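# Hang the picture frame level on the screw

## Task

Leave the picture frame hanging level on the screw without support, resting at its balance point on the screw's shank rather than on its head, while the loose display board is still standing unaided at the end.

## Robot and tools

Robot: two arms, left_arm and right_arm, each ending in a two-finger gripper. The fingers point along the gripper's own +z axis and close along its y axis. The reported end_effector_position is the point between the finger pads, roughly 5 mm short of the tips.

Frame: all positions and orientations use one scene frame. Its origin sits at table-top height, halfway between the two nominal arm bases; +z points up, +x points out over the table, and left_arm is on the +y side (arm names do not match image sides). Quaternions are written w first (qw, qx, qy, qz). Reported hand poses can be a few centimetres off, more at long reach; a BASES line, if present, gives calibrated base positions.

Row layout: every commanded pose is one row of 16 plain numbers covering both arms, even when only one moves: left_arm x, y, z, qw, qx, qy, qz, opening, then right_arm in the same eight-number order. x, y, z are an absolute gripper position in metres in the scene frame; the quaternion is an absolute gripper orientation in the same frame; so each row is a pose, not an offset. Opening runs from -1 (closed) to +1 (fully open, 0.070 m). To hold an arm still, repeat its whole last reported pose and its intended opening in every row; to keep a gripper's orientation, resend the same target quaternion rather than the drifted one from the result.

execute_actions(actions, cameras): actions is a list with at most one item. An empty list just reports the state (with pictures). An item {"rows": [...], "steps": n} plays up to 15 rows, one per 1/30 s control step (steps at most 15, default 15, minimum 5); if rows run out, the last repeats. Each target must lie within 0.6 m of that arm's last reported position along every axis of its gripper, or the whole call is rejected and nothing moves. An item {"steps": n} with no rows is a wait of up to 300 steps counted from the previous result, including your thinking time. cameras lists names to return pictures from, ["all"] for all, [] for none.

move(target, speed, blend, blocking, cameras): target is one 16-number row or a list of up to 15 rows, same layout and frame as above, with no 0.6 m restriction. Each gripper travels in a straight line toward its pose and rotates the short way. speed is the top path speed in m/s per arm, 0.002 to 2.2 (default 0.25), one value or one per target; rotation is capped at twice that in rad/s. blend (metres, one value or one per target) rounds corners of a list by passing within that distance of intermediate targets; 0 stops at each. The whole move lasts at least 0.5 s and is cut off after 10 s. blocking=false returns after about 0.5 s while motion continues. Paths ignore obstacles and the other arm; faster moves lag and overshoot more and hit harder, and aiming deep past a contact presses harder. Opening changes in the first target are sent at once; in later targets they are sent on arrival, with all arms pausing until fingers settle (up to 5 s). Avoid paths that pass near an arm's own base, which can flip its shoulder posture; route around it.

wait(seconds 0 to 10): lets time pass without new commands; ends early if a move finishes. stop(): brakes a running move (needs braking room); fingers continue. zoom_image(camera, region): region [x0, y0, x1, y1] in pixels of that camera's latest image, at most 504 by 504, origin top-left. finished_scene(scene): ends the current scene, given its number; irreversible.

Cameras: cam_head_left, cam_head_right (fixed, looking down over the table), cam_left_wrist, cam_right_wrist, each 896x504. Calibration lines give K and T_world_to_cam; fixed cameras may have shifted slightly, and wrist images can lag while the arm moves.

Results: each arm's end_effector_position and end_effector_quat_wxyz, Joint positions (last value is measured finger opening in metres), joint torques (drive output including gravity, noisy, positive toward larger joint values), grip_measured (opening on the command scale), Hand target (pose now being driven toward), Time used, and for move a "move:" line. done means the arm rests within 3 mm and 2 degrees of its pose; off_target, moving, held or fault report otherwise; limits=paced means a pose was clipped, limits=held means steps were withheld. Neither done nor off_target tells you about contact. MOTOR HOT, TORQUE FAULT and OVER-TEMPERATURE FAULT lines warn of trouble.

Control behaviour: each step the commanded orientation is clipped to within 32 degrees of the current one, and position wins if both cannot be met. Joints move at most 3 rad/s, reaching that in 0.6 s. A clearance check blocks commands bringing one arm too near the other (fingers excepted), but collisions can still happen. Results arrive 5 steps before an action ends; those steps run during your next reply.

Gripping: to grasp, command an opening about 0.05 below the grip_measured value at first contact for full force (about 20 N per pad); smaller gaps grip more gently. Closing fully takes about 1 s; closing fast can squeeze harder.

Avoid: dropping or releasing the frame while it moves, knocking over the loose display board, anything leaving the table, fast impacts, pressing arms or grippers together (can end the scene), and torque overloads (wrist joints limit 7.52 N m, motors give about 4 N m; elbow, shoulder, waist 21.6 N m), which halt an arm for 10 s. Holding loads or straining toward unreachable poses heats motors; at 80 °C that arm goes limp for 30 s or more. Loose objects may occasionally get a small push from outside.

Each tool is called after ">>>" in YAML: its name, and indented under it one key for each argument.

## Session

>>> execute_actions:
  actions: []
  cameras: ["all"]

>>> zoom_image:
  camera: "cam_head_left"
  region: [390, 0, 570, 110]

>>> zoom_image:
  camera: "cam_head_right"
  region: [350, 0, 530, 110]

Scene clock: 0.00 s of 4500.00 s.
left_arm: end_effector_position=(+0.4202, +0.3387, +0.3327) grip_measured=+0.98 end_effector_quat_wxyz=(+0.569, -0.093, +0.773, -0.263) | right_arm: end_effector_position=(+0.0592, +0.1070, +0.2848) grip_measured=+0.98 end_effector_quat_wxyz=(-0.315, +0.854, -0.247, -0.332)
Joint positions: left_arm=[0.682 1.54 -1.063 -1.578 0.957 1.346 0.069] | right_arm=[1.098 1.584 -1.251 0.984 0.989 -1.935 0.069]
Joint torques (N m): no reading
Motor temperatures (°C): left_arm=[30 31 32 32 35 30] | right_arm=[29 30 33 34 38 31]
Hand target: left_arm +0.4202, +0.3387, +0.3327; +0.569, -0.093, +0.773, -0.263 | right_arm +0.0592, +0.1070, +0.2848; -0.315, +0.854, -0.247, -0.332
camera_calibration:
cam_left_wrist: T_world_to_cam=[[-0.138711, -0.855812, 0.498343, 0.185923], [-0.79869, -0.200849, -0.567233, 0.592911], [0.585536, -0.476703, -0.655668, 0.255234], [0, 0, 0, 1]] pos_world=[0.349893, 0.399872, 0.411014]
cam_right_wrist: T_world_to_cam=[[0.659904, 0.664249, 0.35114, -0.209496], [0.748492, -0.621906, -0.230199, 0.0814699], [0.0654668, 0.414735, -0.907584, 0.328533], [0, 0, 0, 1]] pos_world=[0.0557595, 0.0535699, 0.390488]

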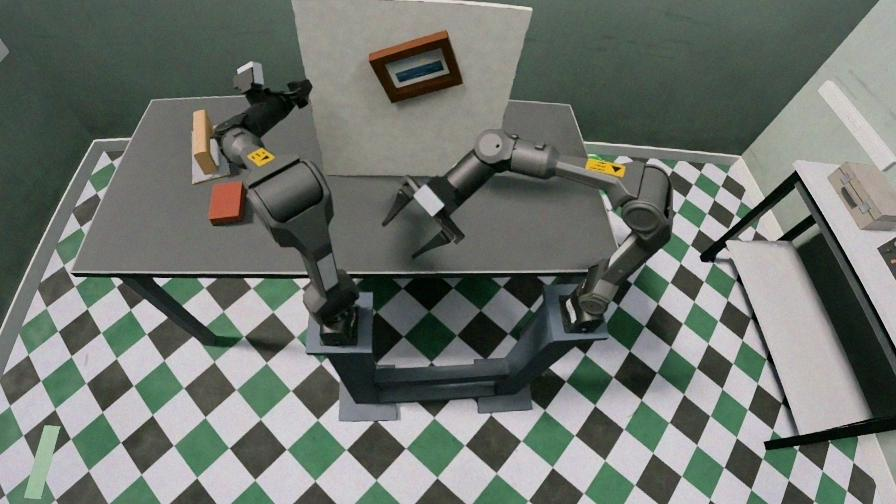

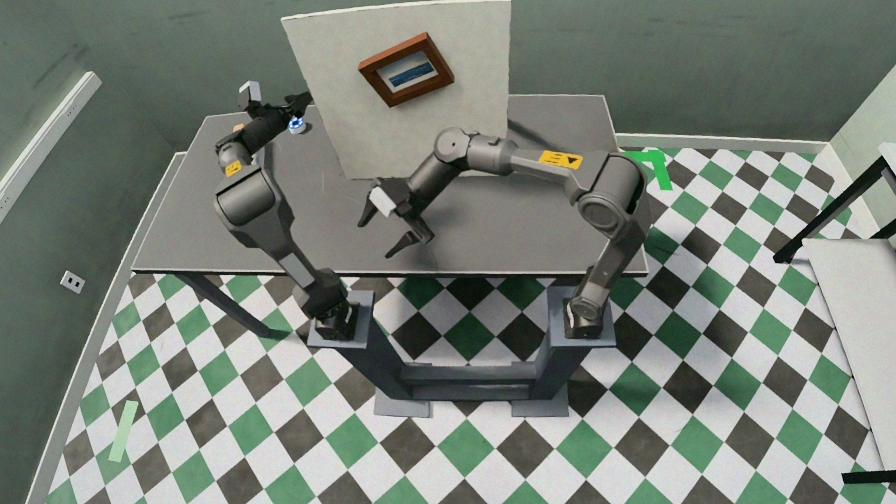

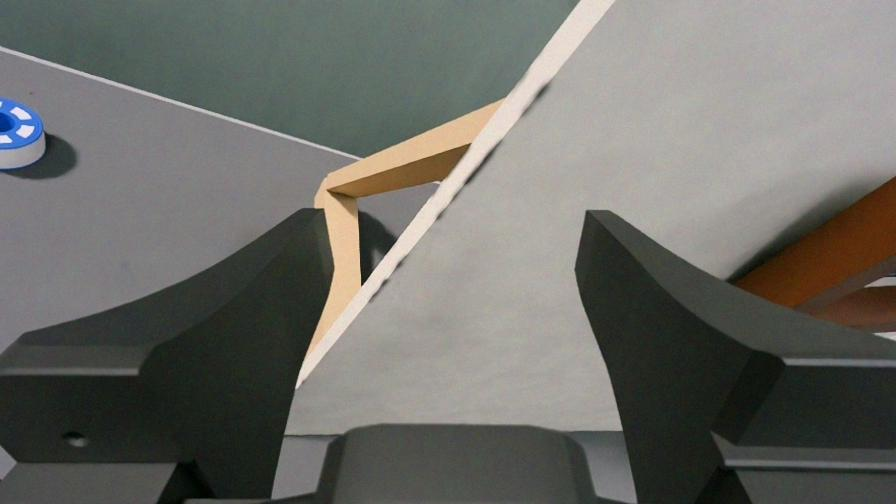

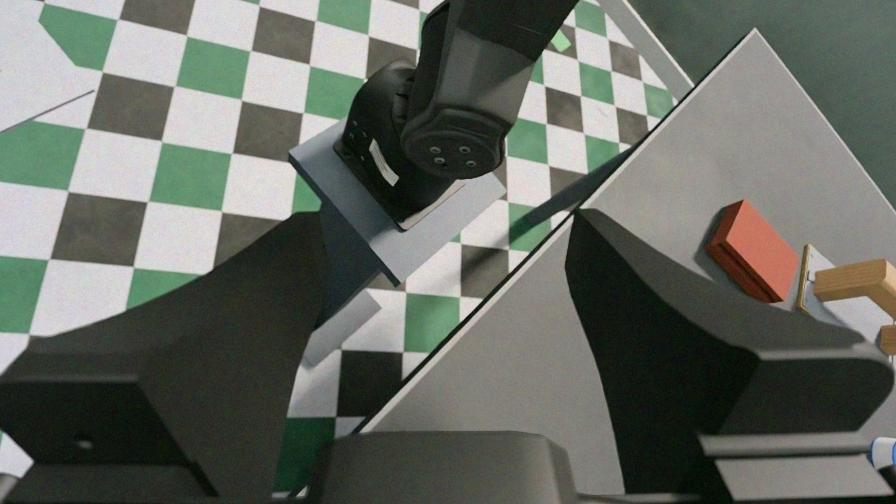

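Scaled by 2.800 from the camera's 896x504 image, which has a finer 1280x720 frame.

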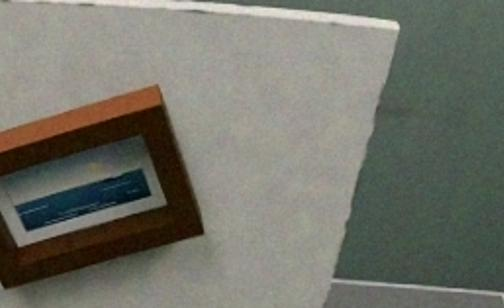

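Scaled by 2.800 from the camera's 896x504 image, which has a finer 1280x720 frame.

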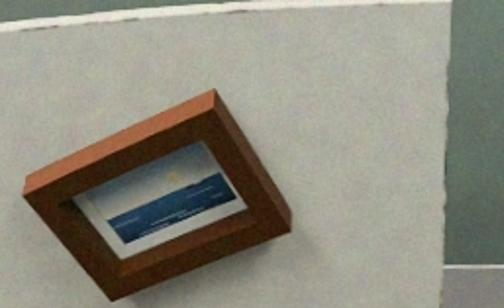

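>>> move:
  target:
    - [0.40,0.27,0.40,0.5523,-0.3013,0.6468,-0.4315,-1,0.25,-0.06,0.38,0.492,-0.150,0.853,0.087,-1]
    - [0.40,0.22,0.43,0.5,-0.5,0.5,-0.5,-1,0.39,-0.08,0.37,0.365,0.444,0.633,0.518,-1]
  speed: [0.9,0.9]
  blend: [0.06,0]

>>> zoom_image:
  camera: "cam_head_left"
  region: [340, 0, 520, 110]

>>> zoom_image:
  camera: "cam_head_right"
  region: [320, 0, 500, 110]

Scene clock: 8.73 s of 4500.00 s.
left_arm: end_effector_position=(+0.3999, +0.2197, +0.4300) grip_measured=-1.00 end_effector_quat_wxyz=(+0.500, -0.502, +0.499, -0.499) | right_arm: end_effector_position=(+0.3901, -0.0803, +0.3699) grip_measured=-1.00 end_effector_quat_wxyz=(+0.365, +0.444, +0.633, +0.518)
Joint positions: left_arm=[-0.094 1.166 -0.929 -0.619 -0.179 -0.961 0] | right_arm=[0.737 1.37 -1.026 1.452 -0.364 0.201 0]
Joint torques (N m): left_arm=[0.62 -3.4 -2.85 0.06 -1.28 0.08] | right_arm=[0.71 -3.57 -4.41 -0.62 -0.31 0.16]
Motor temperatures (°C): left_arm=[30 31 32 32 35 29] | right_arm=[29 30 33 34 38 31]
Hand target: left_arm +0.4000, +0.2199, +0.4300; +0.500, -0.501, +0.500, -0.499 | right_arm +0.3900, -0.0800, +0.3700; +0.365, +0.444, +0.633, +0.518
Off the commanded pose: left_arm 0.000 m, 0 deg | right_arm 0.000 m, 0 deg.
Kept back: nothing.
move: done; limits=paced
camera_calibration:
cam_left_wrist: T_world_to_cam=[[0.0267234, -0.00948021, 0.999598, -0.434881], [-0.557005, -0.830479, 0.00701479, 0.402817], [0.830079, -0.556969, -0.0274738, -0.0760644], [0, 0, 0, 1]] pos_world=[0.299132, 0.288043, 0.429791]
cam_right_wrist: T_world_to_cam=[[-0.20658, -0.0352311, -0.977795, 0.440073], [-0.824128, 0.54493, 0.15448, 0.301766], [0.527388, 0.837741, -0.141607, 0.0322899], [0, 0, 0, 1]] pos_world=[0.322575, -0.175988, 0.388257]

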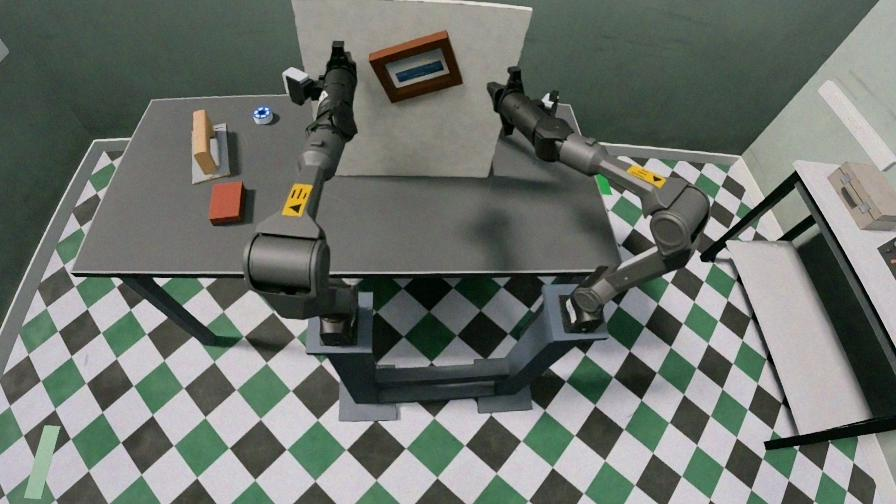

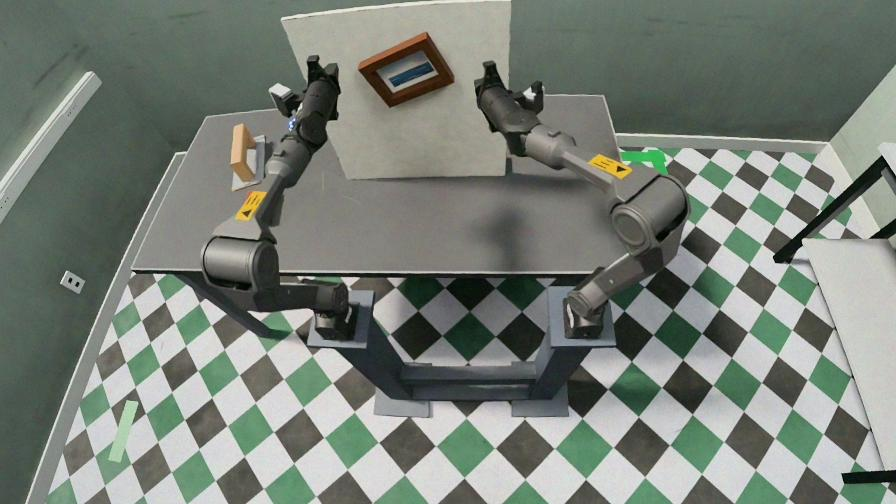

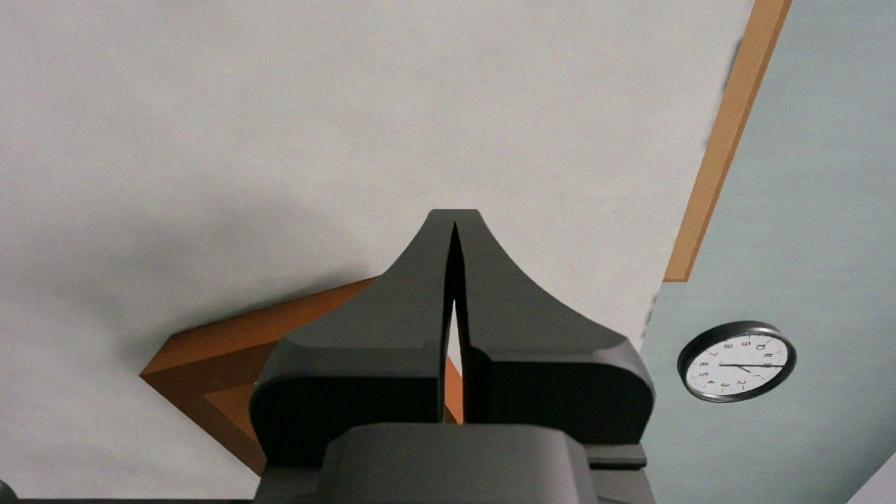

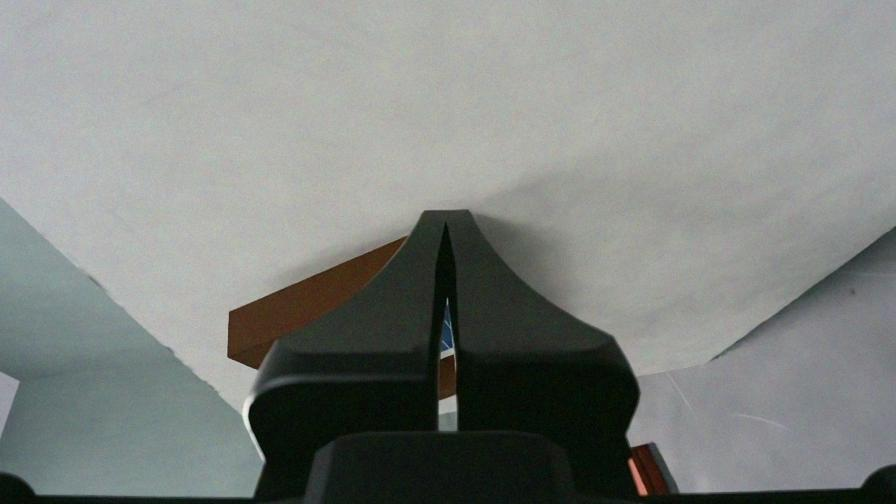

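Scaled by 2.800 from the camera's 896x504 image, which has a finer 1280x720 frame.

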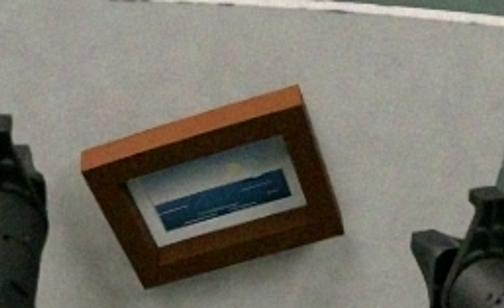

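Scaled by 2.800 from the camera's 896x504 image, which has a finer 1280x720 frame.

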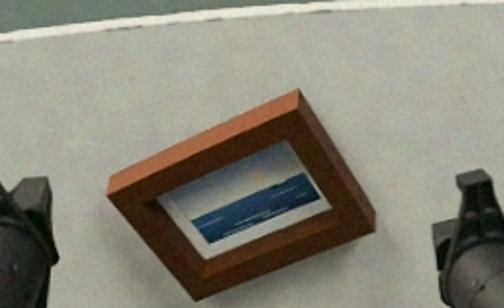

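>>> move:
  target:
    - [0.446,0.212,0.431,0.5,-0.5,0.5,-0.5,-1,0.446,-0.055,0.368,0.365,0.444,0.633,0.518,-1]
    - [0.446,0.2005,0.431,0.5,-0.5,0.5,-0.5,-1,0.446,0.004,0.368,0.365,0.444,0.633,0.518,-1]
  speed: [0.12,0.05]

>>> zoom_image:
  camera: "cam_head_left"
  region: [340, 0, 520, 110]

>>> zoom_image:
  camera: "cam_head_right"
  region: [320, 0, 500, 110]

Scene clock: 11.03 s of 4500.00 s.
left_arm: end_effector_position=(+0.4457, +0.2008, +0.4313) grip_measured=-1.00 end_effector_quat_wxyz=(+0.500, -0.500, +0.499, -0.500) | right_arm: end_effector_position=(+0.4462, +0.0046, +0.3678) grip_measured=-1.00 end_effector_quat_wxyz=(+0.365, +0.444, +0.633, +0.518)
Joint positions: left_arm=[-0.156 1.339 -1.068 -0.727 -0.245 -0.859 0] | right_arm=[0.821 1.716 -1.406 1.563 -0.441 0.101 0]
Joint torques (N m): left_arm=[-1.23 -4.09 -3.87 0.28 -0.68 -0.02] | right_arm=[-2.27 -6.62 -4.52 -0.87 -0.17 -0.02]
Motor temperatures (°C): left_arm=[30 31 32 32 35 29] | right_arm=[29 30 33 34 38 31]
Hand target: left_arm +0.4460, +0.2005, +0.4310; +0.500, -0.500, +0.500, -0.500 | right_arm +0.4460, +0.0040, +0.3680; +0.365, +0.444, +0.633, +0.518
Off the commanded pose: left_arm 0.001 m, 0 deg | right_arm 0.001 m, 0 deg.
Kept back: nothing.
move: done
camera_calibration:
cam_left_wrist: T_world_to_cam=[[0.0222648, -0.0108539, 0.999693, -0.435319], [-0.559162, -0.829052, 0.00345221, 0.41488], [0.82876, -0.559067, -0.0245278, -0.12483], [0, 0, 0, 1]] pos_world=[0.345131, 0.269443, 0.430691]
cam_right_wrist: T_world_to_cam=[[-0.206055, -0.0358308, -0.977884, 0.452498], [-0.824928, 0.543884, 0.153896, 0.302556], [0.526342, 0.838395, -0.141628, -0.0682918], [0, 0, 0, 1]] pos_world=[0.378771, -0.0910868, 0.386256]

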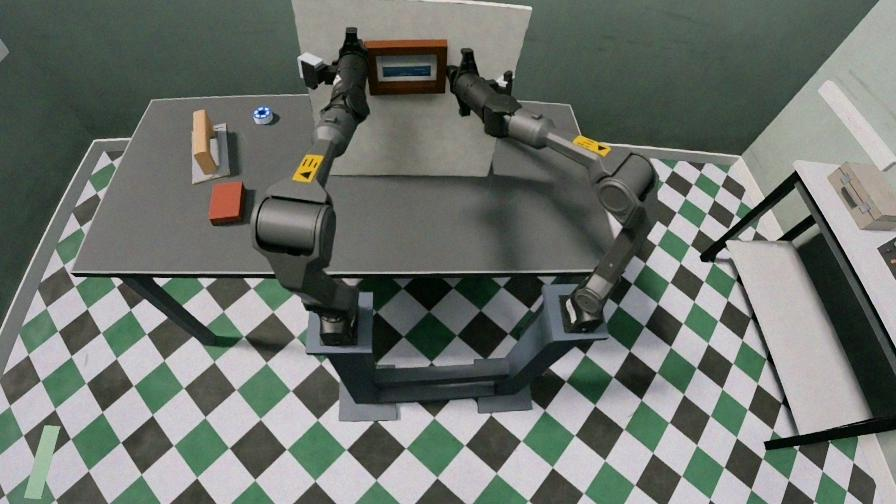

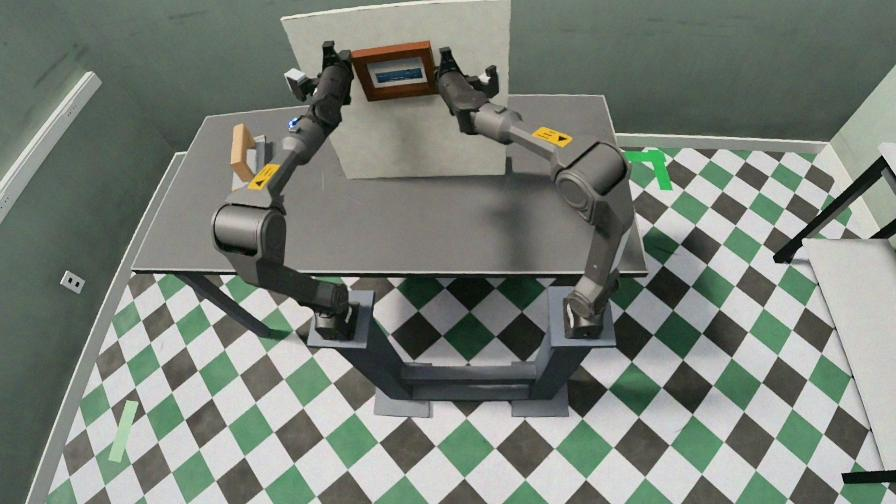

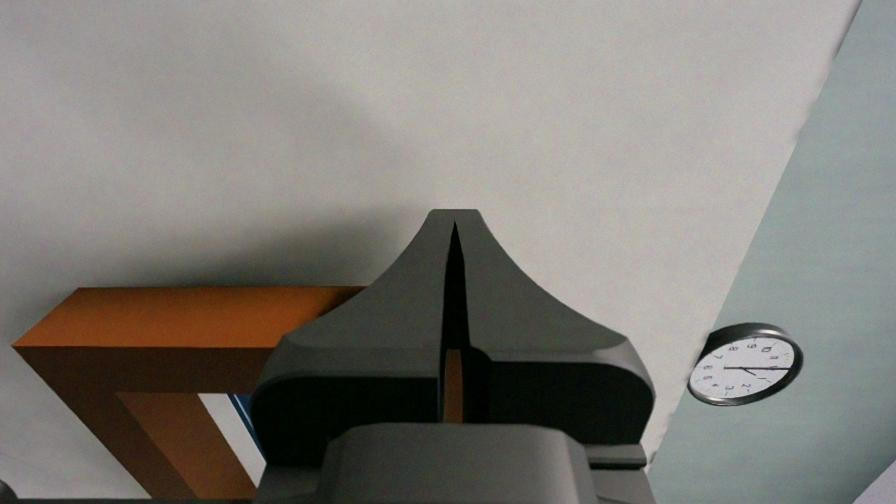

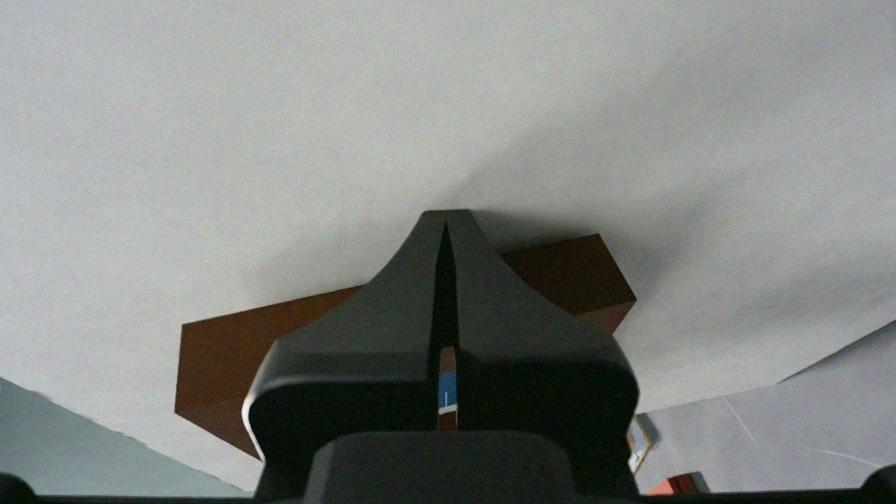

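Scaled by 2.800 from the camera's 896x504 image, which has a finer 1280x720 frame.

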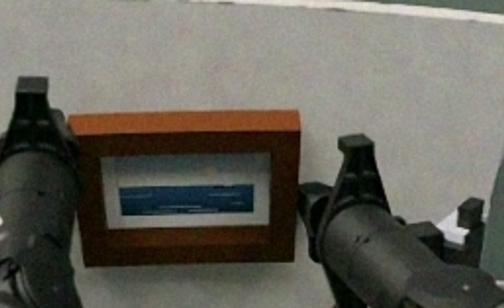

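Scaled by 2.800 from the camera's 896x504 image, which has a finer 1280x720 frame.

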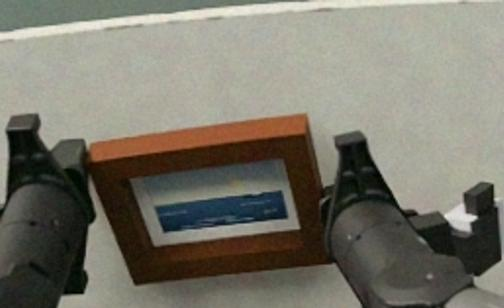

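>>> move:
  target: [0.446,0.1738,0.431,0.5,-0.5,0.5,-0.5,-1,0.446,-0.0158,0.368,0.365,0.444,0.633,0.518,-1]
  speed: 0.03

>>> zoom_image:
  camera: "cam_head_left"
  region: [340, 0, 520, 110]

>>> zoom_image:
  camera: "cam_head_right"
  region: [320, 0, 500, 110]

Scene clock: 12.80 s of 4500.00 s.
left_arm: end_effector_position=(+0.4457, +0.1760, +0.4324) grip_measured=-1.00 end_effector_quat_wxyz=(+0.503, -0.501, +0.497, -0.500) | right_arm: end_effector_position=(+0.4472, -0.0181, +0.3666) grip_measured=-1.00 end_effector_quat_wxyz=(+0.367, +0.447, +0.632, +0.516)
Joint positions: left_arm=[-0.268 1.359 -1.088 -0.993 -0.336 -0.603 0] | right_arm=[0.772 1.667 -1.34 1.52 -0.403 0.139 0]
Joint torques (N m): left_arm=[-11.92 -0.42 -2.43 0.9 3.88 -0.08] | right_arm=[7.79 -8.25 -6.64 -1.33 1.84 0.06]
Motor temperatures (°C): left_arm=[30 31 32 32 35 29] | right_arm=[29 30 33 34 38 31]
Hand target: left_arm +0.4460, +0.1738, +0.4310; +0.500, -0.500, +0.500, -0.500 | right_arm +0.4460, -0.0158, +0.3680; +0.365, +0.444, +0.633, +0.518
Off the commanded pose: left_arm 0.003 m, 0 deg | right_arm 0.003 m, 0 deg.
Kept back: nothing.
move: done
camera_calibration:
cam_left_wrist: T_world_to_cam=[[0.019031, -0.0104077, 0.999765, -0.435411], [-0.554461, -0.832208, 0.00189104, 0.393422], [0.831992, -0.554366, -0.0216084, -0.142204], [0, 0, 0, 1]] pos_world=[0.344736, 0.244044, 0.431492]
cam_right_wrist: T_world_to_cam=[[-0.208619, -0.0354528, -0.977354, 0.451595], [-0.820051, 0.550884, 0.155059, 0.313554], [0.532912, 0.833828, -0.143998, -0.0520802], [0, 0, 0, 1]] pos_world=[0.379096, -0.113296, 0.38525]

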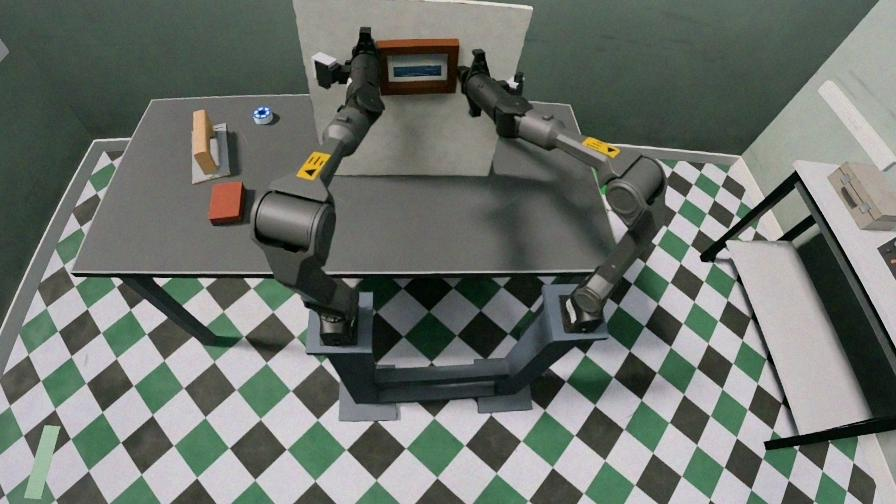

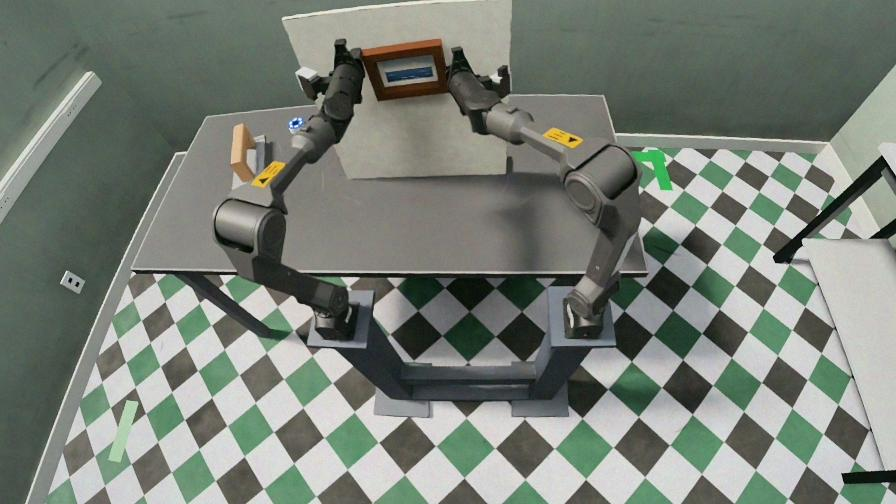

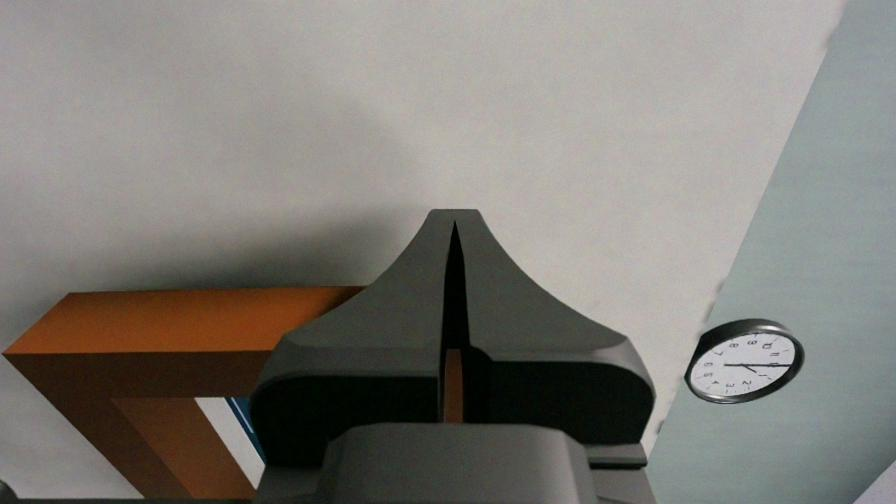

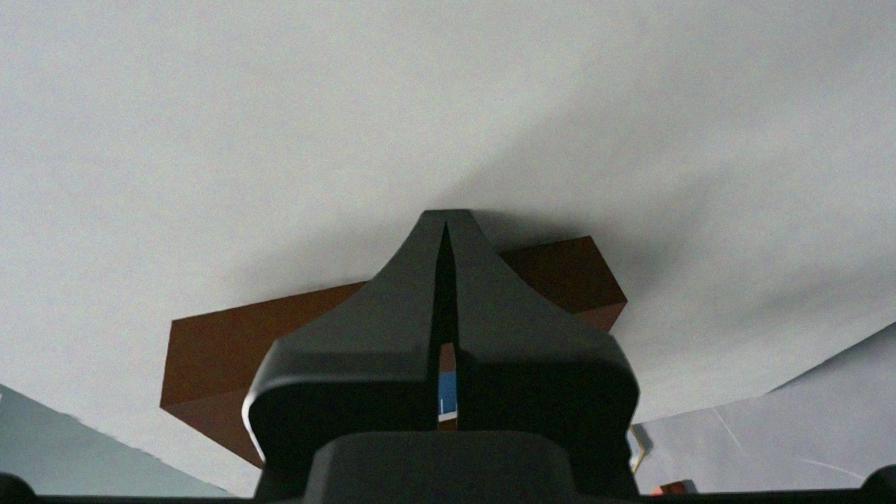

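Scaled by 2.800 from the camera's 896x504 image, which has a finer 1280x720 frame.

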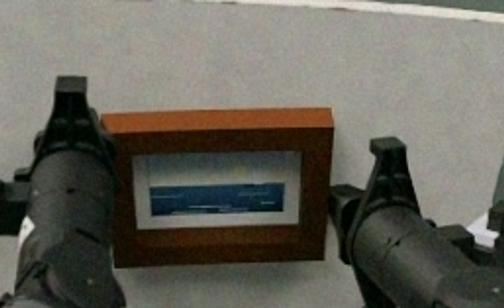

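Scaled by 2.800 from the camera's 896x504 image, which has a finer 1280x720 frame.

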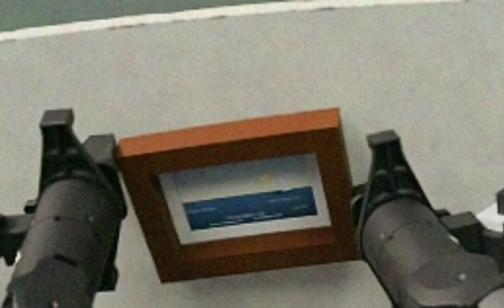

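>>> move:
  target:
    - [0.446,0.1738,0.432,0.5,-0.5,0.5,-0.5,-1,0.446,-0.0255,0.366,0.365,0.444,0.633,0.518,-1]
    - [0.446,0.1718,0.432,0.5,-0.5,0.5,-0.5,-1,0.446,-0.0300,0.362,0.365,0.444,0.633,0.518,-1]
  speed: [0.03,0.03]

>>> zoom_image:
  camera: "cam_head_left"
  region: [340, 0, 520, 110]

>>> zoom_image:
  camera: "cam_head_right"
  region: [320, 0, 500, 110]

Scene clock: 15.20 s of 4500.00 s.
left_arm: end_effector_position=(+0.4462, +0.1694, +0.4297) grip_measured=-1.00 end_effector_quat_wxyz=(+0.497, -0.499, +0.503, -0.500) | right_arm: end_effector_position=(+0.4454, -0.0290, +0.3620) grip_measured=-1.00 end_effector_quat_wxyz=(+0.364, +0.443, +0.634, +0.519)
Joint positions: left_arm=[-0.283 1.365 -1.091 -1.016 -0.334 -0.581 0] | right_arm=[0.743 1.636 -1.281 1.424 -0.368 0.232 0]
Joint torques (N m): left_arm=[-6.11 -2.26 -2.94 0.55 1.73 0.06] | right_arm=[-0.43 -5.74 -3.84 -0.42 -0.34 -0.2]
Motor temperatures (°C): left_arm=[31 31 32 32 37 29] | right_arm=[29 30 33 34 39 31]
Hand target: left_arm +0.4460, +0.1718, +0.4320; +0.500, -0.500, +0.500, -0.500 | right_arm +0.4460, -0.0300, +0.3620; +0.365, +0.444, +0.633, +0.518
Off the commanded pose: left_arm 0.003 m, 0 deg | right_arm 0.001 m, 0 deg.
Kept back: nothing.
move: done
camera_calibration:
cam_left_wrist: T_world_to_cam=[[0.028819, -0.012885, 0.999502, -0.436673], [-0.565323, -0.82485, 0.00566665, 0.390162], [0.824366, -0.565204, -0.0310555, -0.137042], [0, 0, 0, 1]] pos_world=[0.346124, 0.238742, 0.429988]
cam_right_wrist: T_world_to_cam=[[-0.206392, -0.0355081, -0.977825, 0.445557], [-0.826015, 0.542013, 0.154667, 0.321366], [0.524502, 0.83962, -0.141197, -0.0397555], [0, 0, 0, 1]] pos_world=[0.378264, -0.124984, 0.380358]

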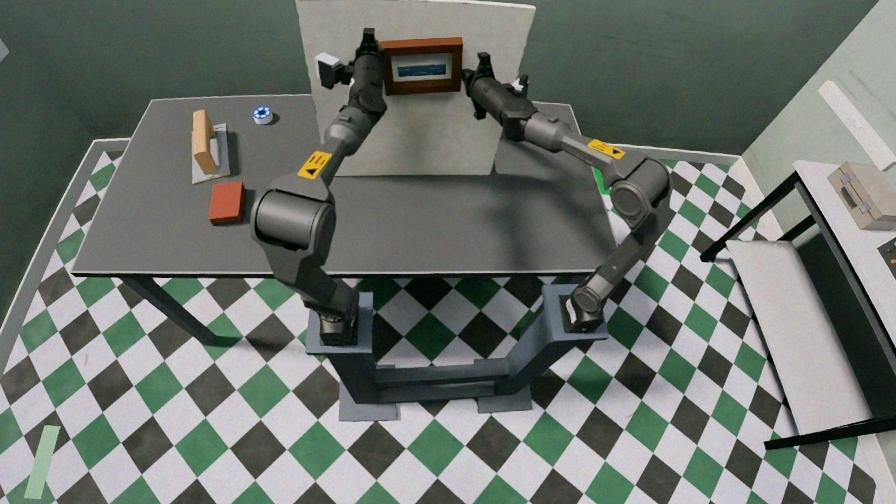

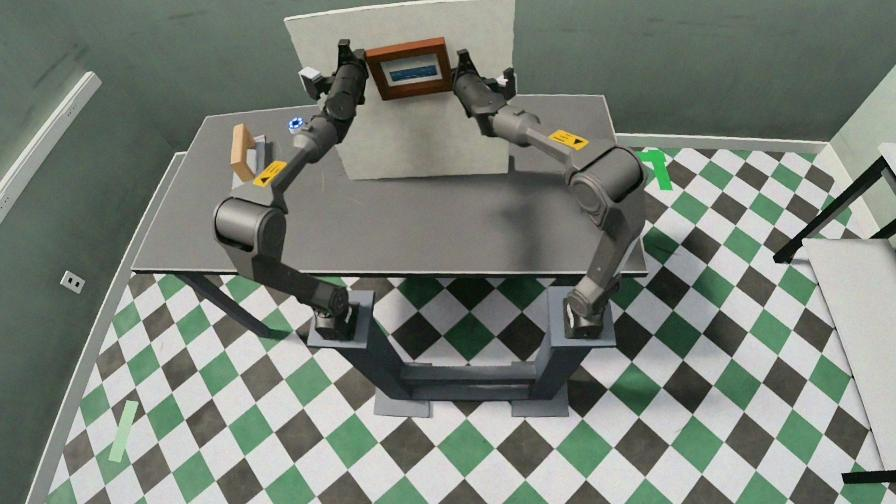

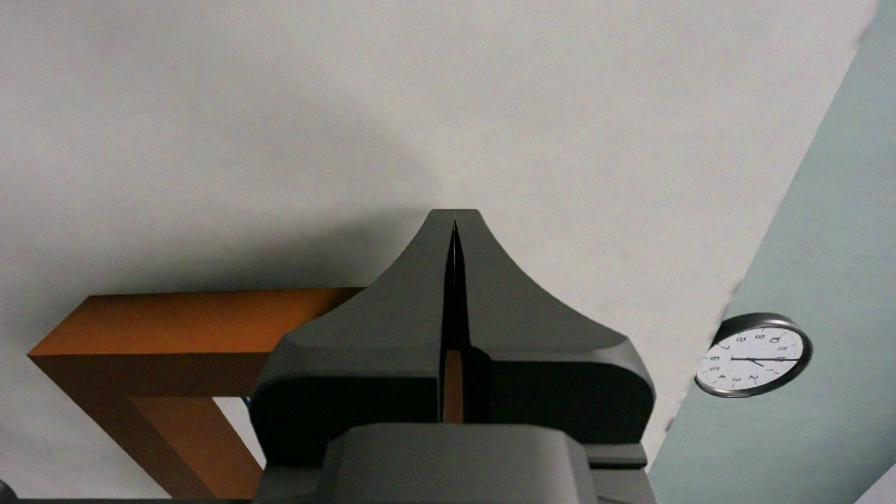

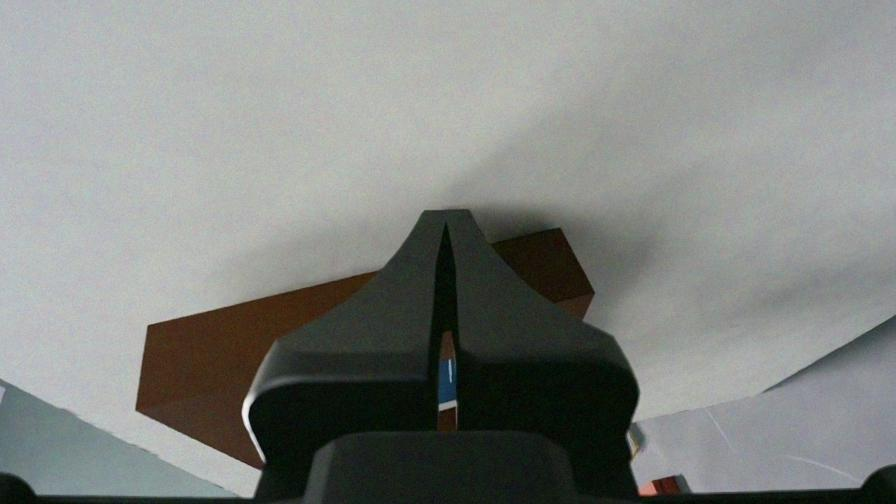

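Scaled by 2.800 from the camera's 896x504 image, which has a finer 1280x720 frame.

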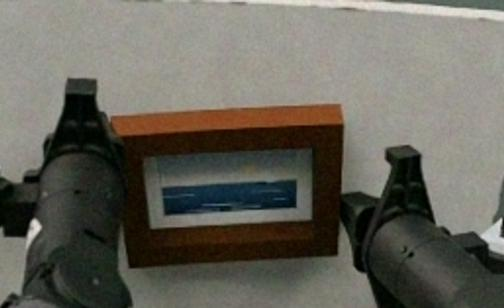

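Scaled by 2.800 from the camera's 896x504 image, which has a finer 1280x720 frame.

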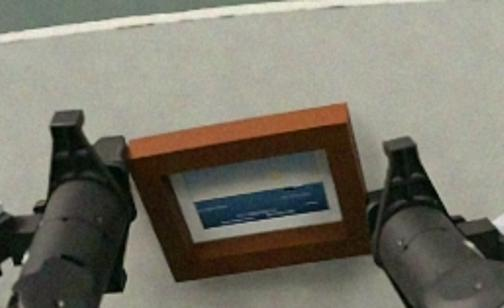

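>>> move:
  target:
    - [0.446,0.179,0.431,0.5,-0.5,0.5,-0.5,-1,0.446,-0.029,0.360,0.365,0.444,0.633,0.518,-1]
    - [0.446,0.188,0.431,0.5,-0.5,0.5,-0.5,-1,0.446,-0.0193,0.360,0.365,0.444,0.633,0.518,-1]
  speed: [0.04,0.03]

>>> zoom_image:
  camera: "cam_head_left"
  region: [340, 0, 520, 110]

>>> zoom_image:
  camera: "cam_head_right"
  region: [320, 0, 500, 110]

Scene clock: 16.87 s of 4500.00 s.
left_arm: end_effector_position=(+0.4460, +0.1880, +0.4314) grip_measured=-1.00 end_effector_quat_wxyz=(+0.500, -0.500, +0.500, -0.500) | right_arm: end_effector_position=(+0.4463, -0.0196, +0.3594) grip_measured=-1.00 end_effector_quat_wxyz=(+0.365, +0.445, +0.633, +0.517)
Joint positions: left_arm=[-0.21 1.349 -1.077 -0.872 -0.283 -0.719 0] | right_arm=[0.767 1.663 -1.305 1.437 -0.396 0.226 0]
Joint torques (N m): left_arm=[-0.03 -5.64 -2.77 0.18 -0.89 0.08] | right_arm=[1.28 -7.32 -5.17 -0.8 0.17 -0.06]
Motor temperatures (°C): left_arm=[31 31 32 32 37 29] | right_arm=[29 30 33 34 39 31]
Hand target: left_arm +0.4460, +0.1880, +0.4310; +0.500, -0.500, +0.500, -0.500 | right_arm +0.4460, -0.0193, +0.3600; +0.365, +0.444, +0.633, +0.518
Off the commanded pose: left_arm 0.000 m, 0 deg | right_arm 0.001 m, 0 deg.
Kept back: nothing.
move: done
camera_calibration:
cam_left_wrist: T_world_to_cam=[[0.0225058, -0.0106908, 0.99969, -0.435789], [-0.560169, -0.82837, 0.00375231, 0.404617], [0.828072, -0.56008, -0.0246317, -0.131714], [0, 0, 0, 1]] pos_world=[0.34553, 0.256743, 0.430891]
cam_right_wrist: T_world_to_cam=[[-0.207095, -0.035621, -0.977672, 0.443737], [-0.823391, 0.546032, 0.15452, 0.316312], [0.528336, 0.837007, -0.14241, -0.0498448], [0, 0, 0, 1]] pos_world=[0.378679, -0.11519, 0.377854]

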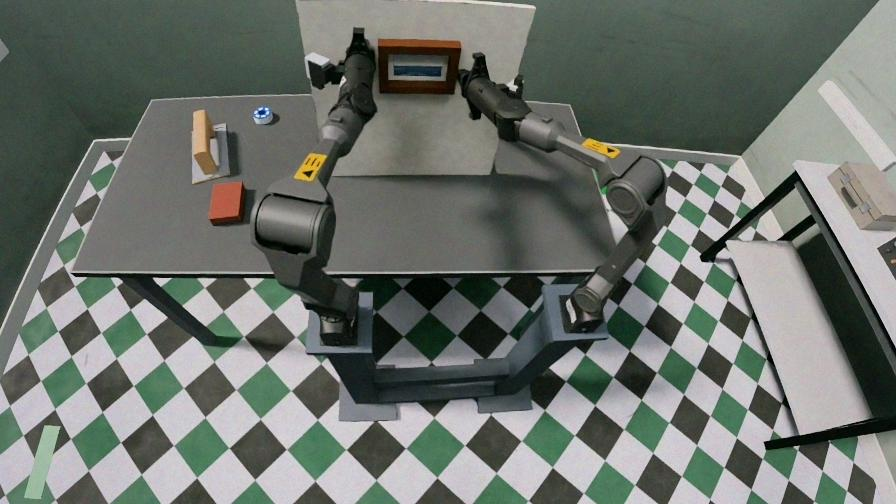

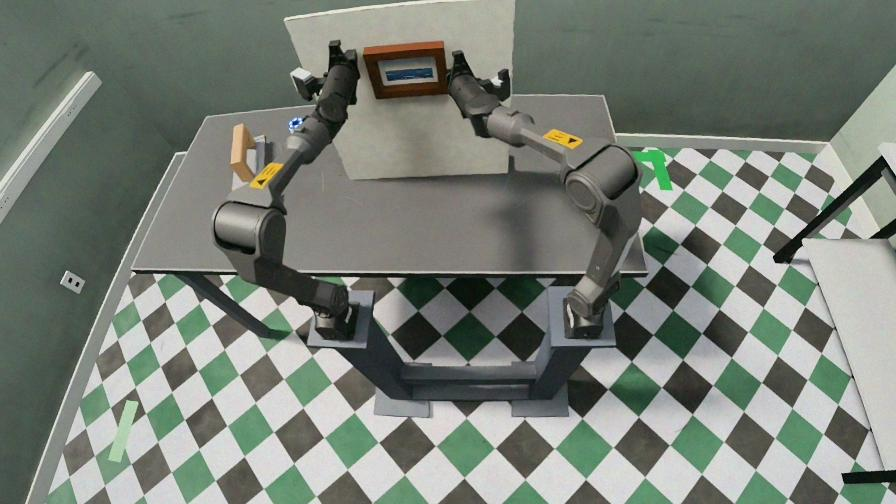

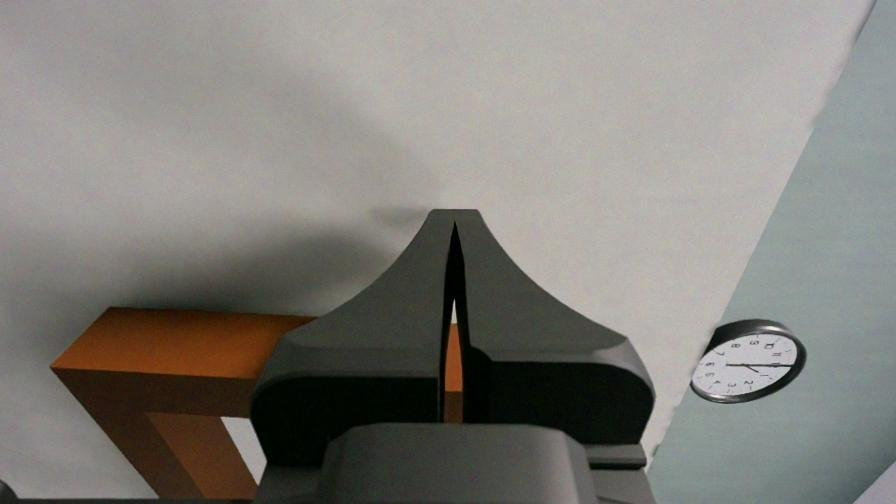

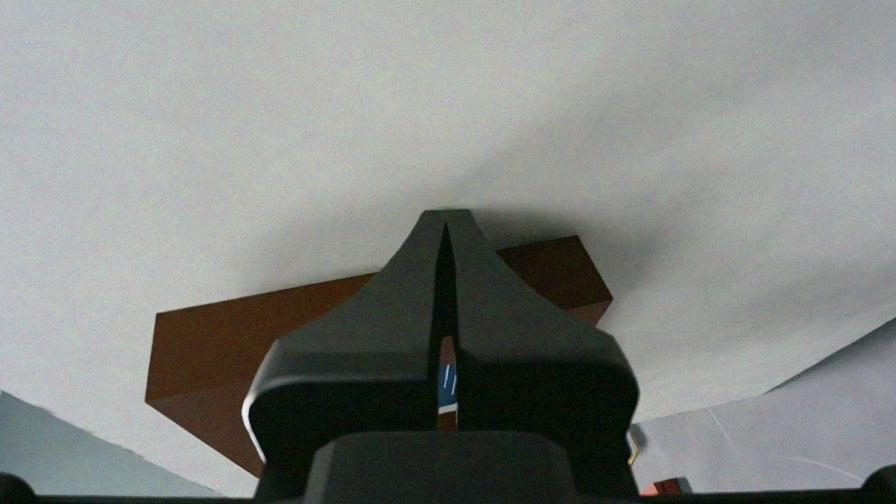

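Scaled by 2.800 from the camera's 896x504 image, which has a finer 1280x720 frame.

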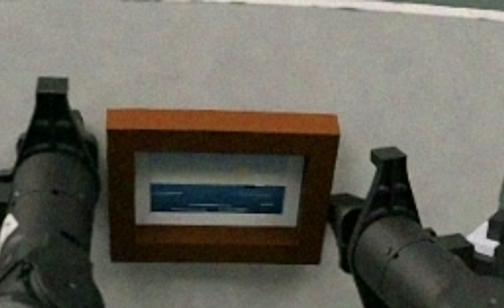

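Scaled by 2.800 from the camera's 896x504 image, which has a finer 1280x720 frame.

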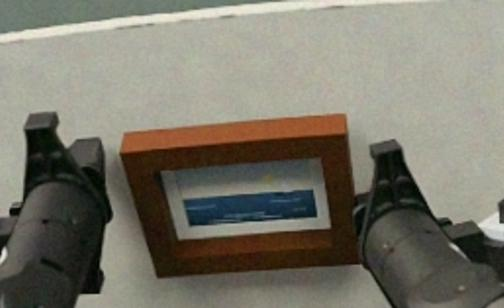

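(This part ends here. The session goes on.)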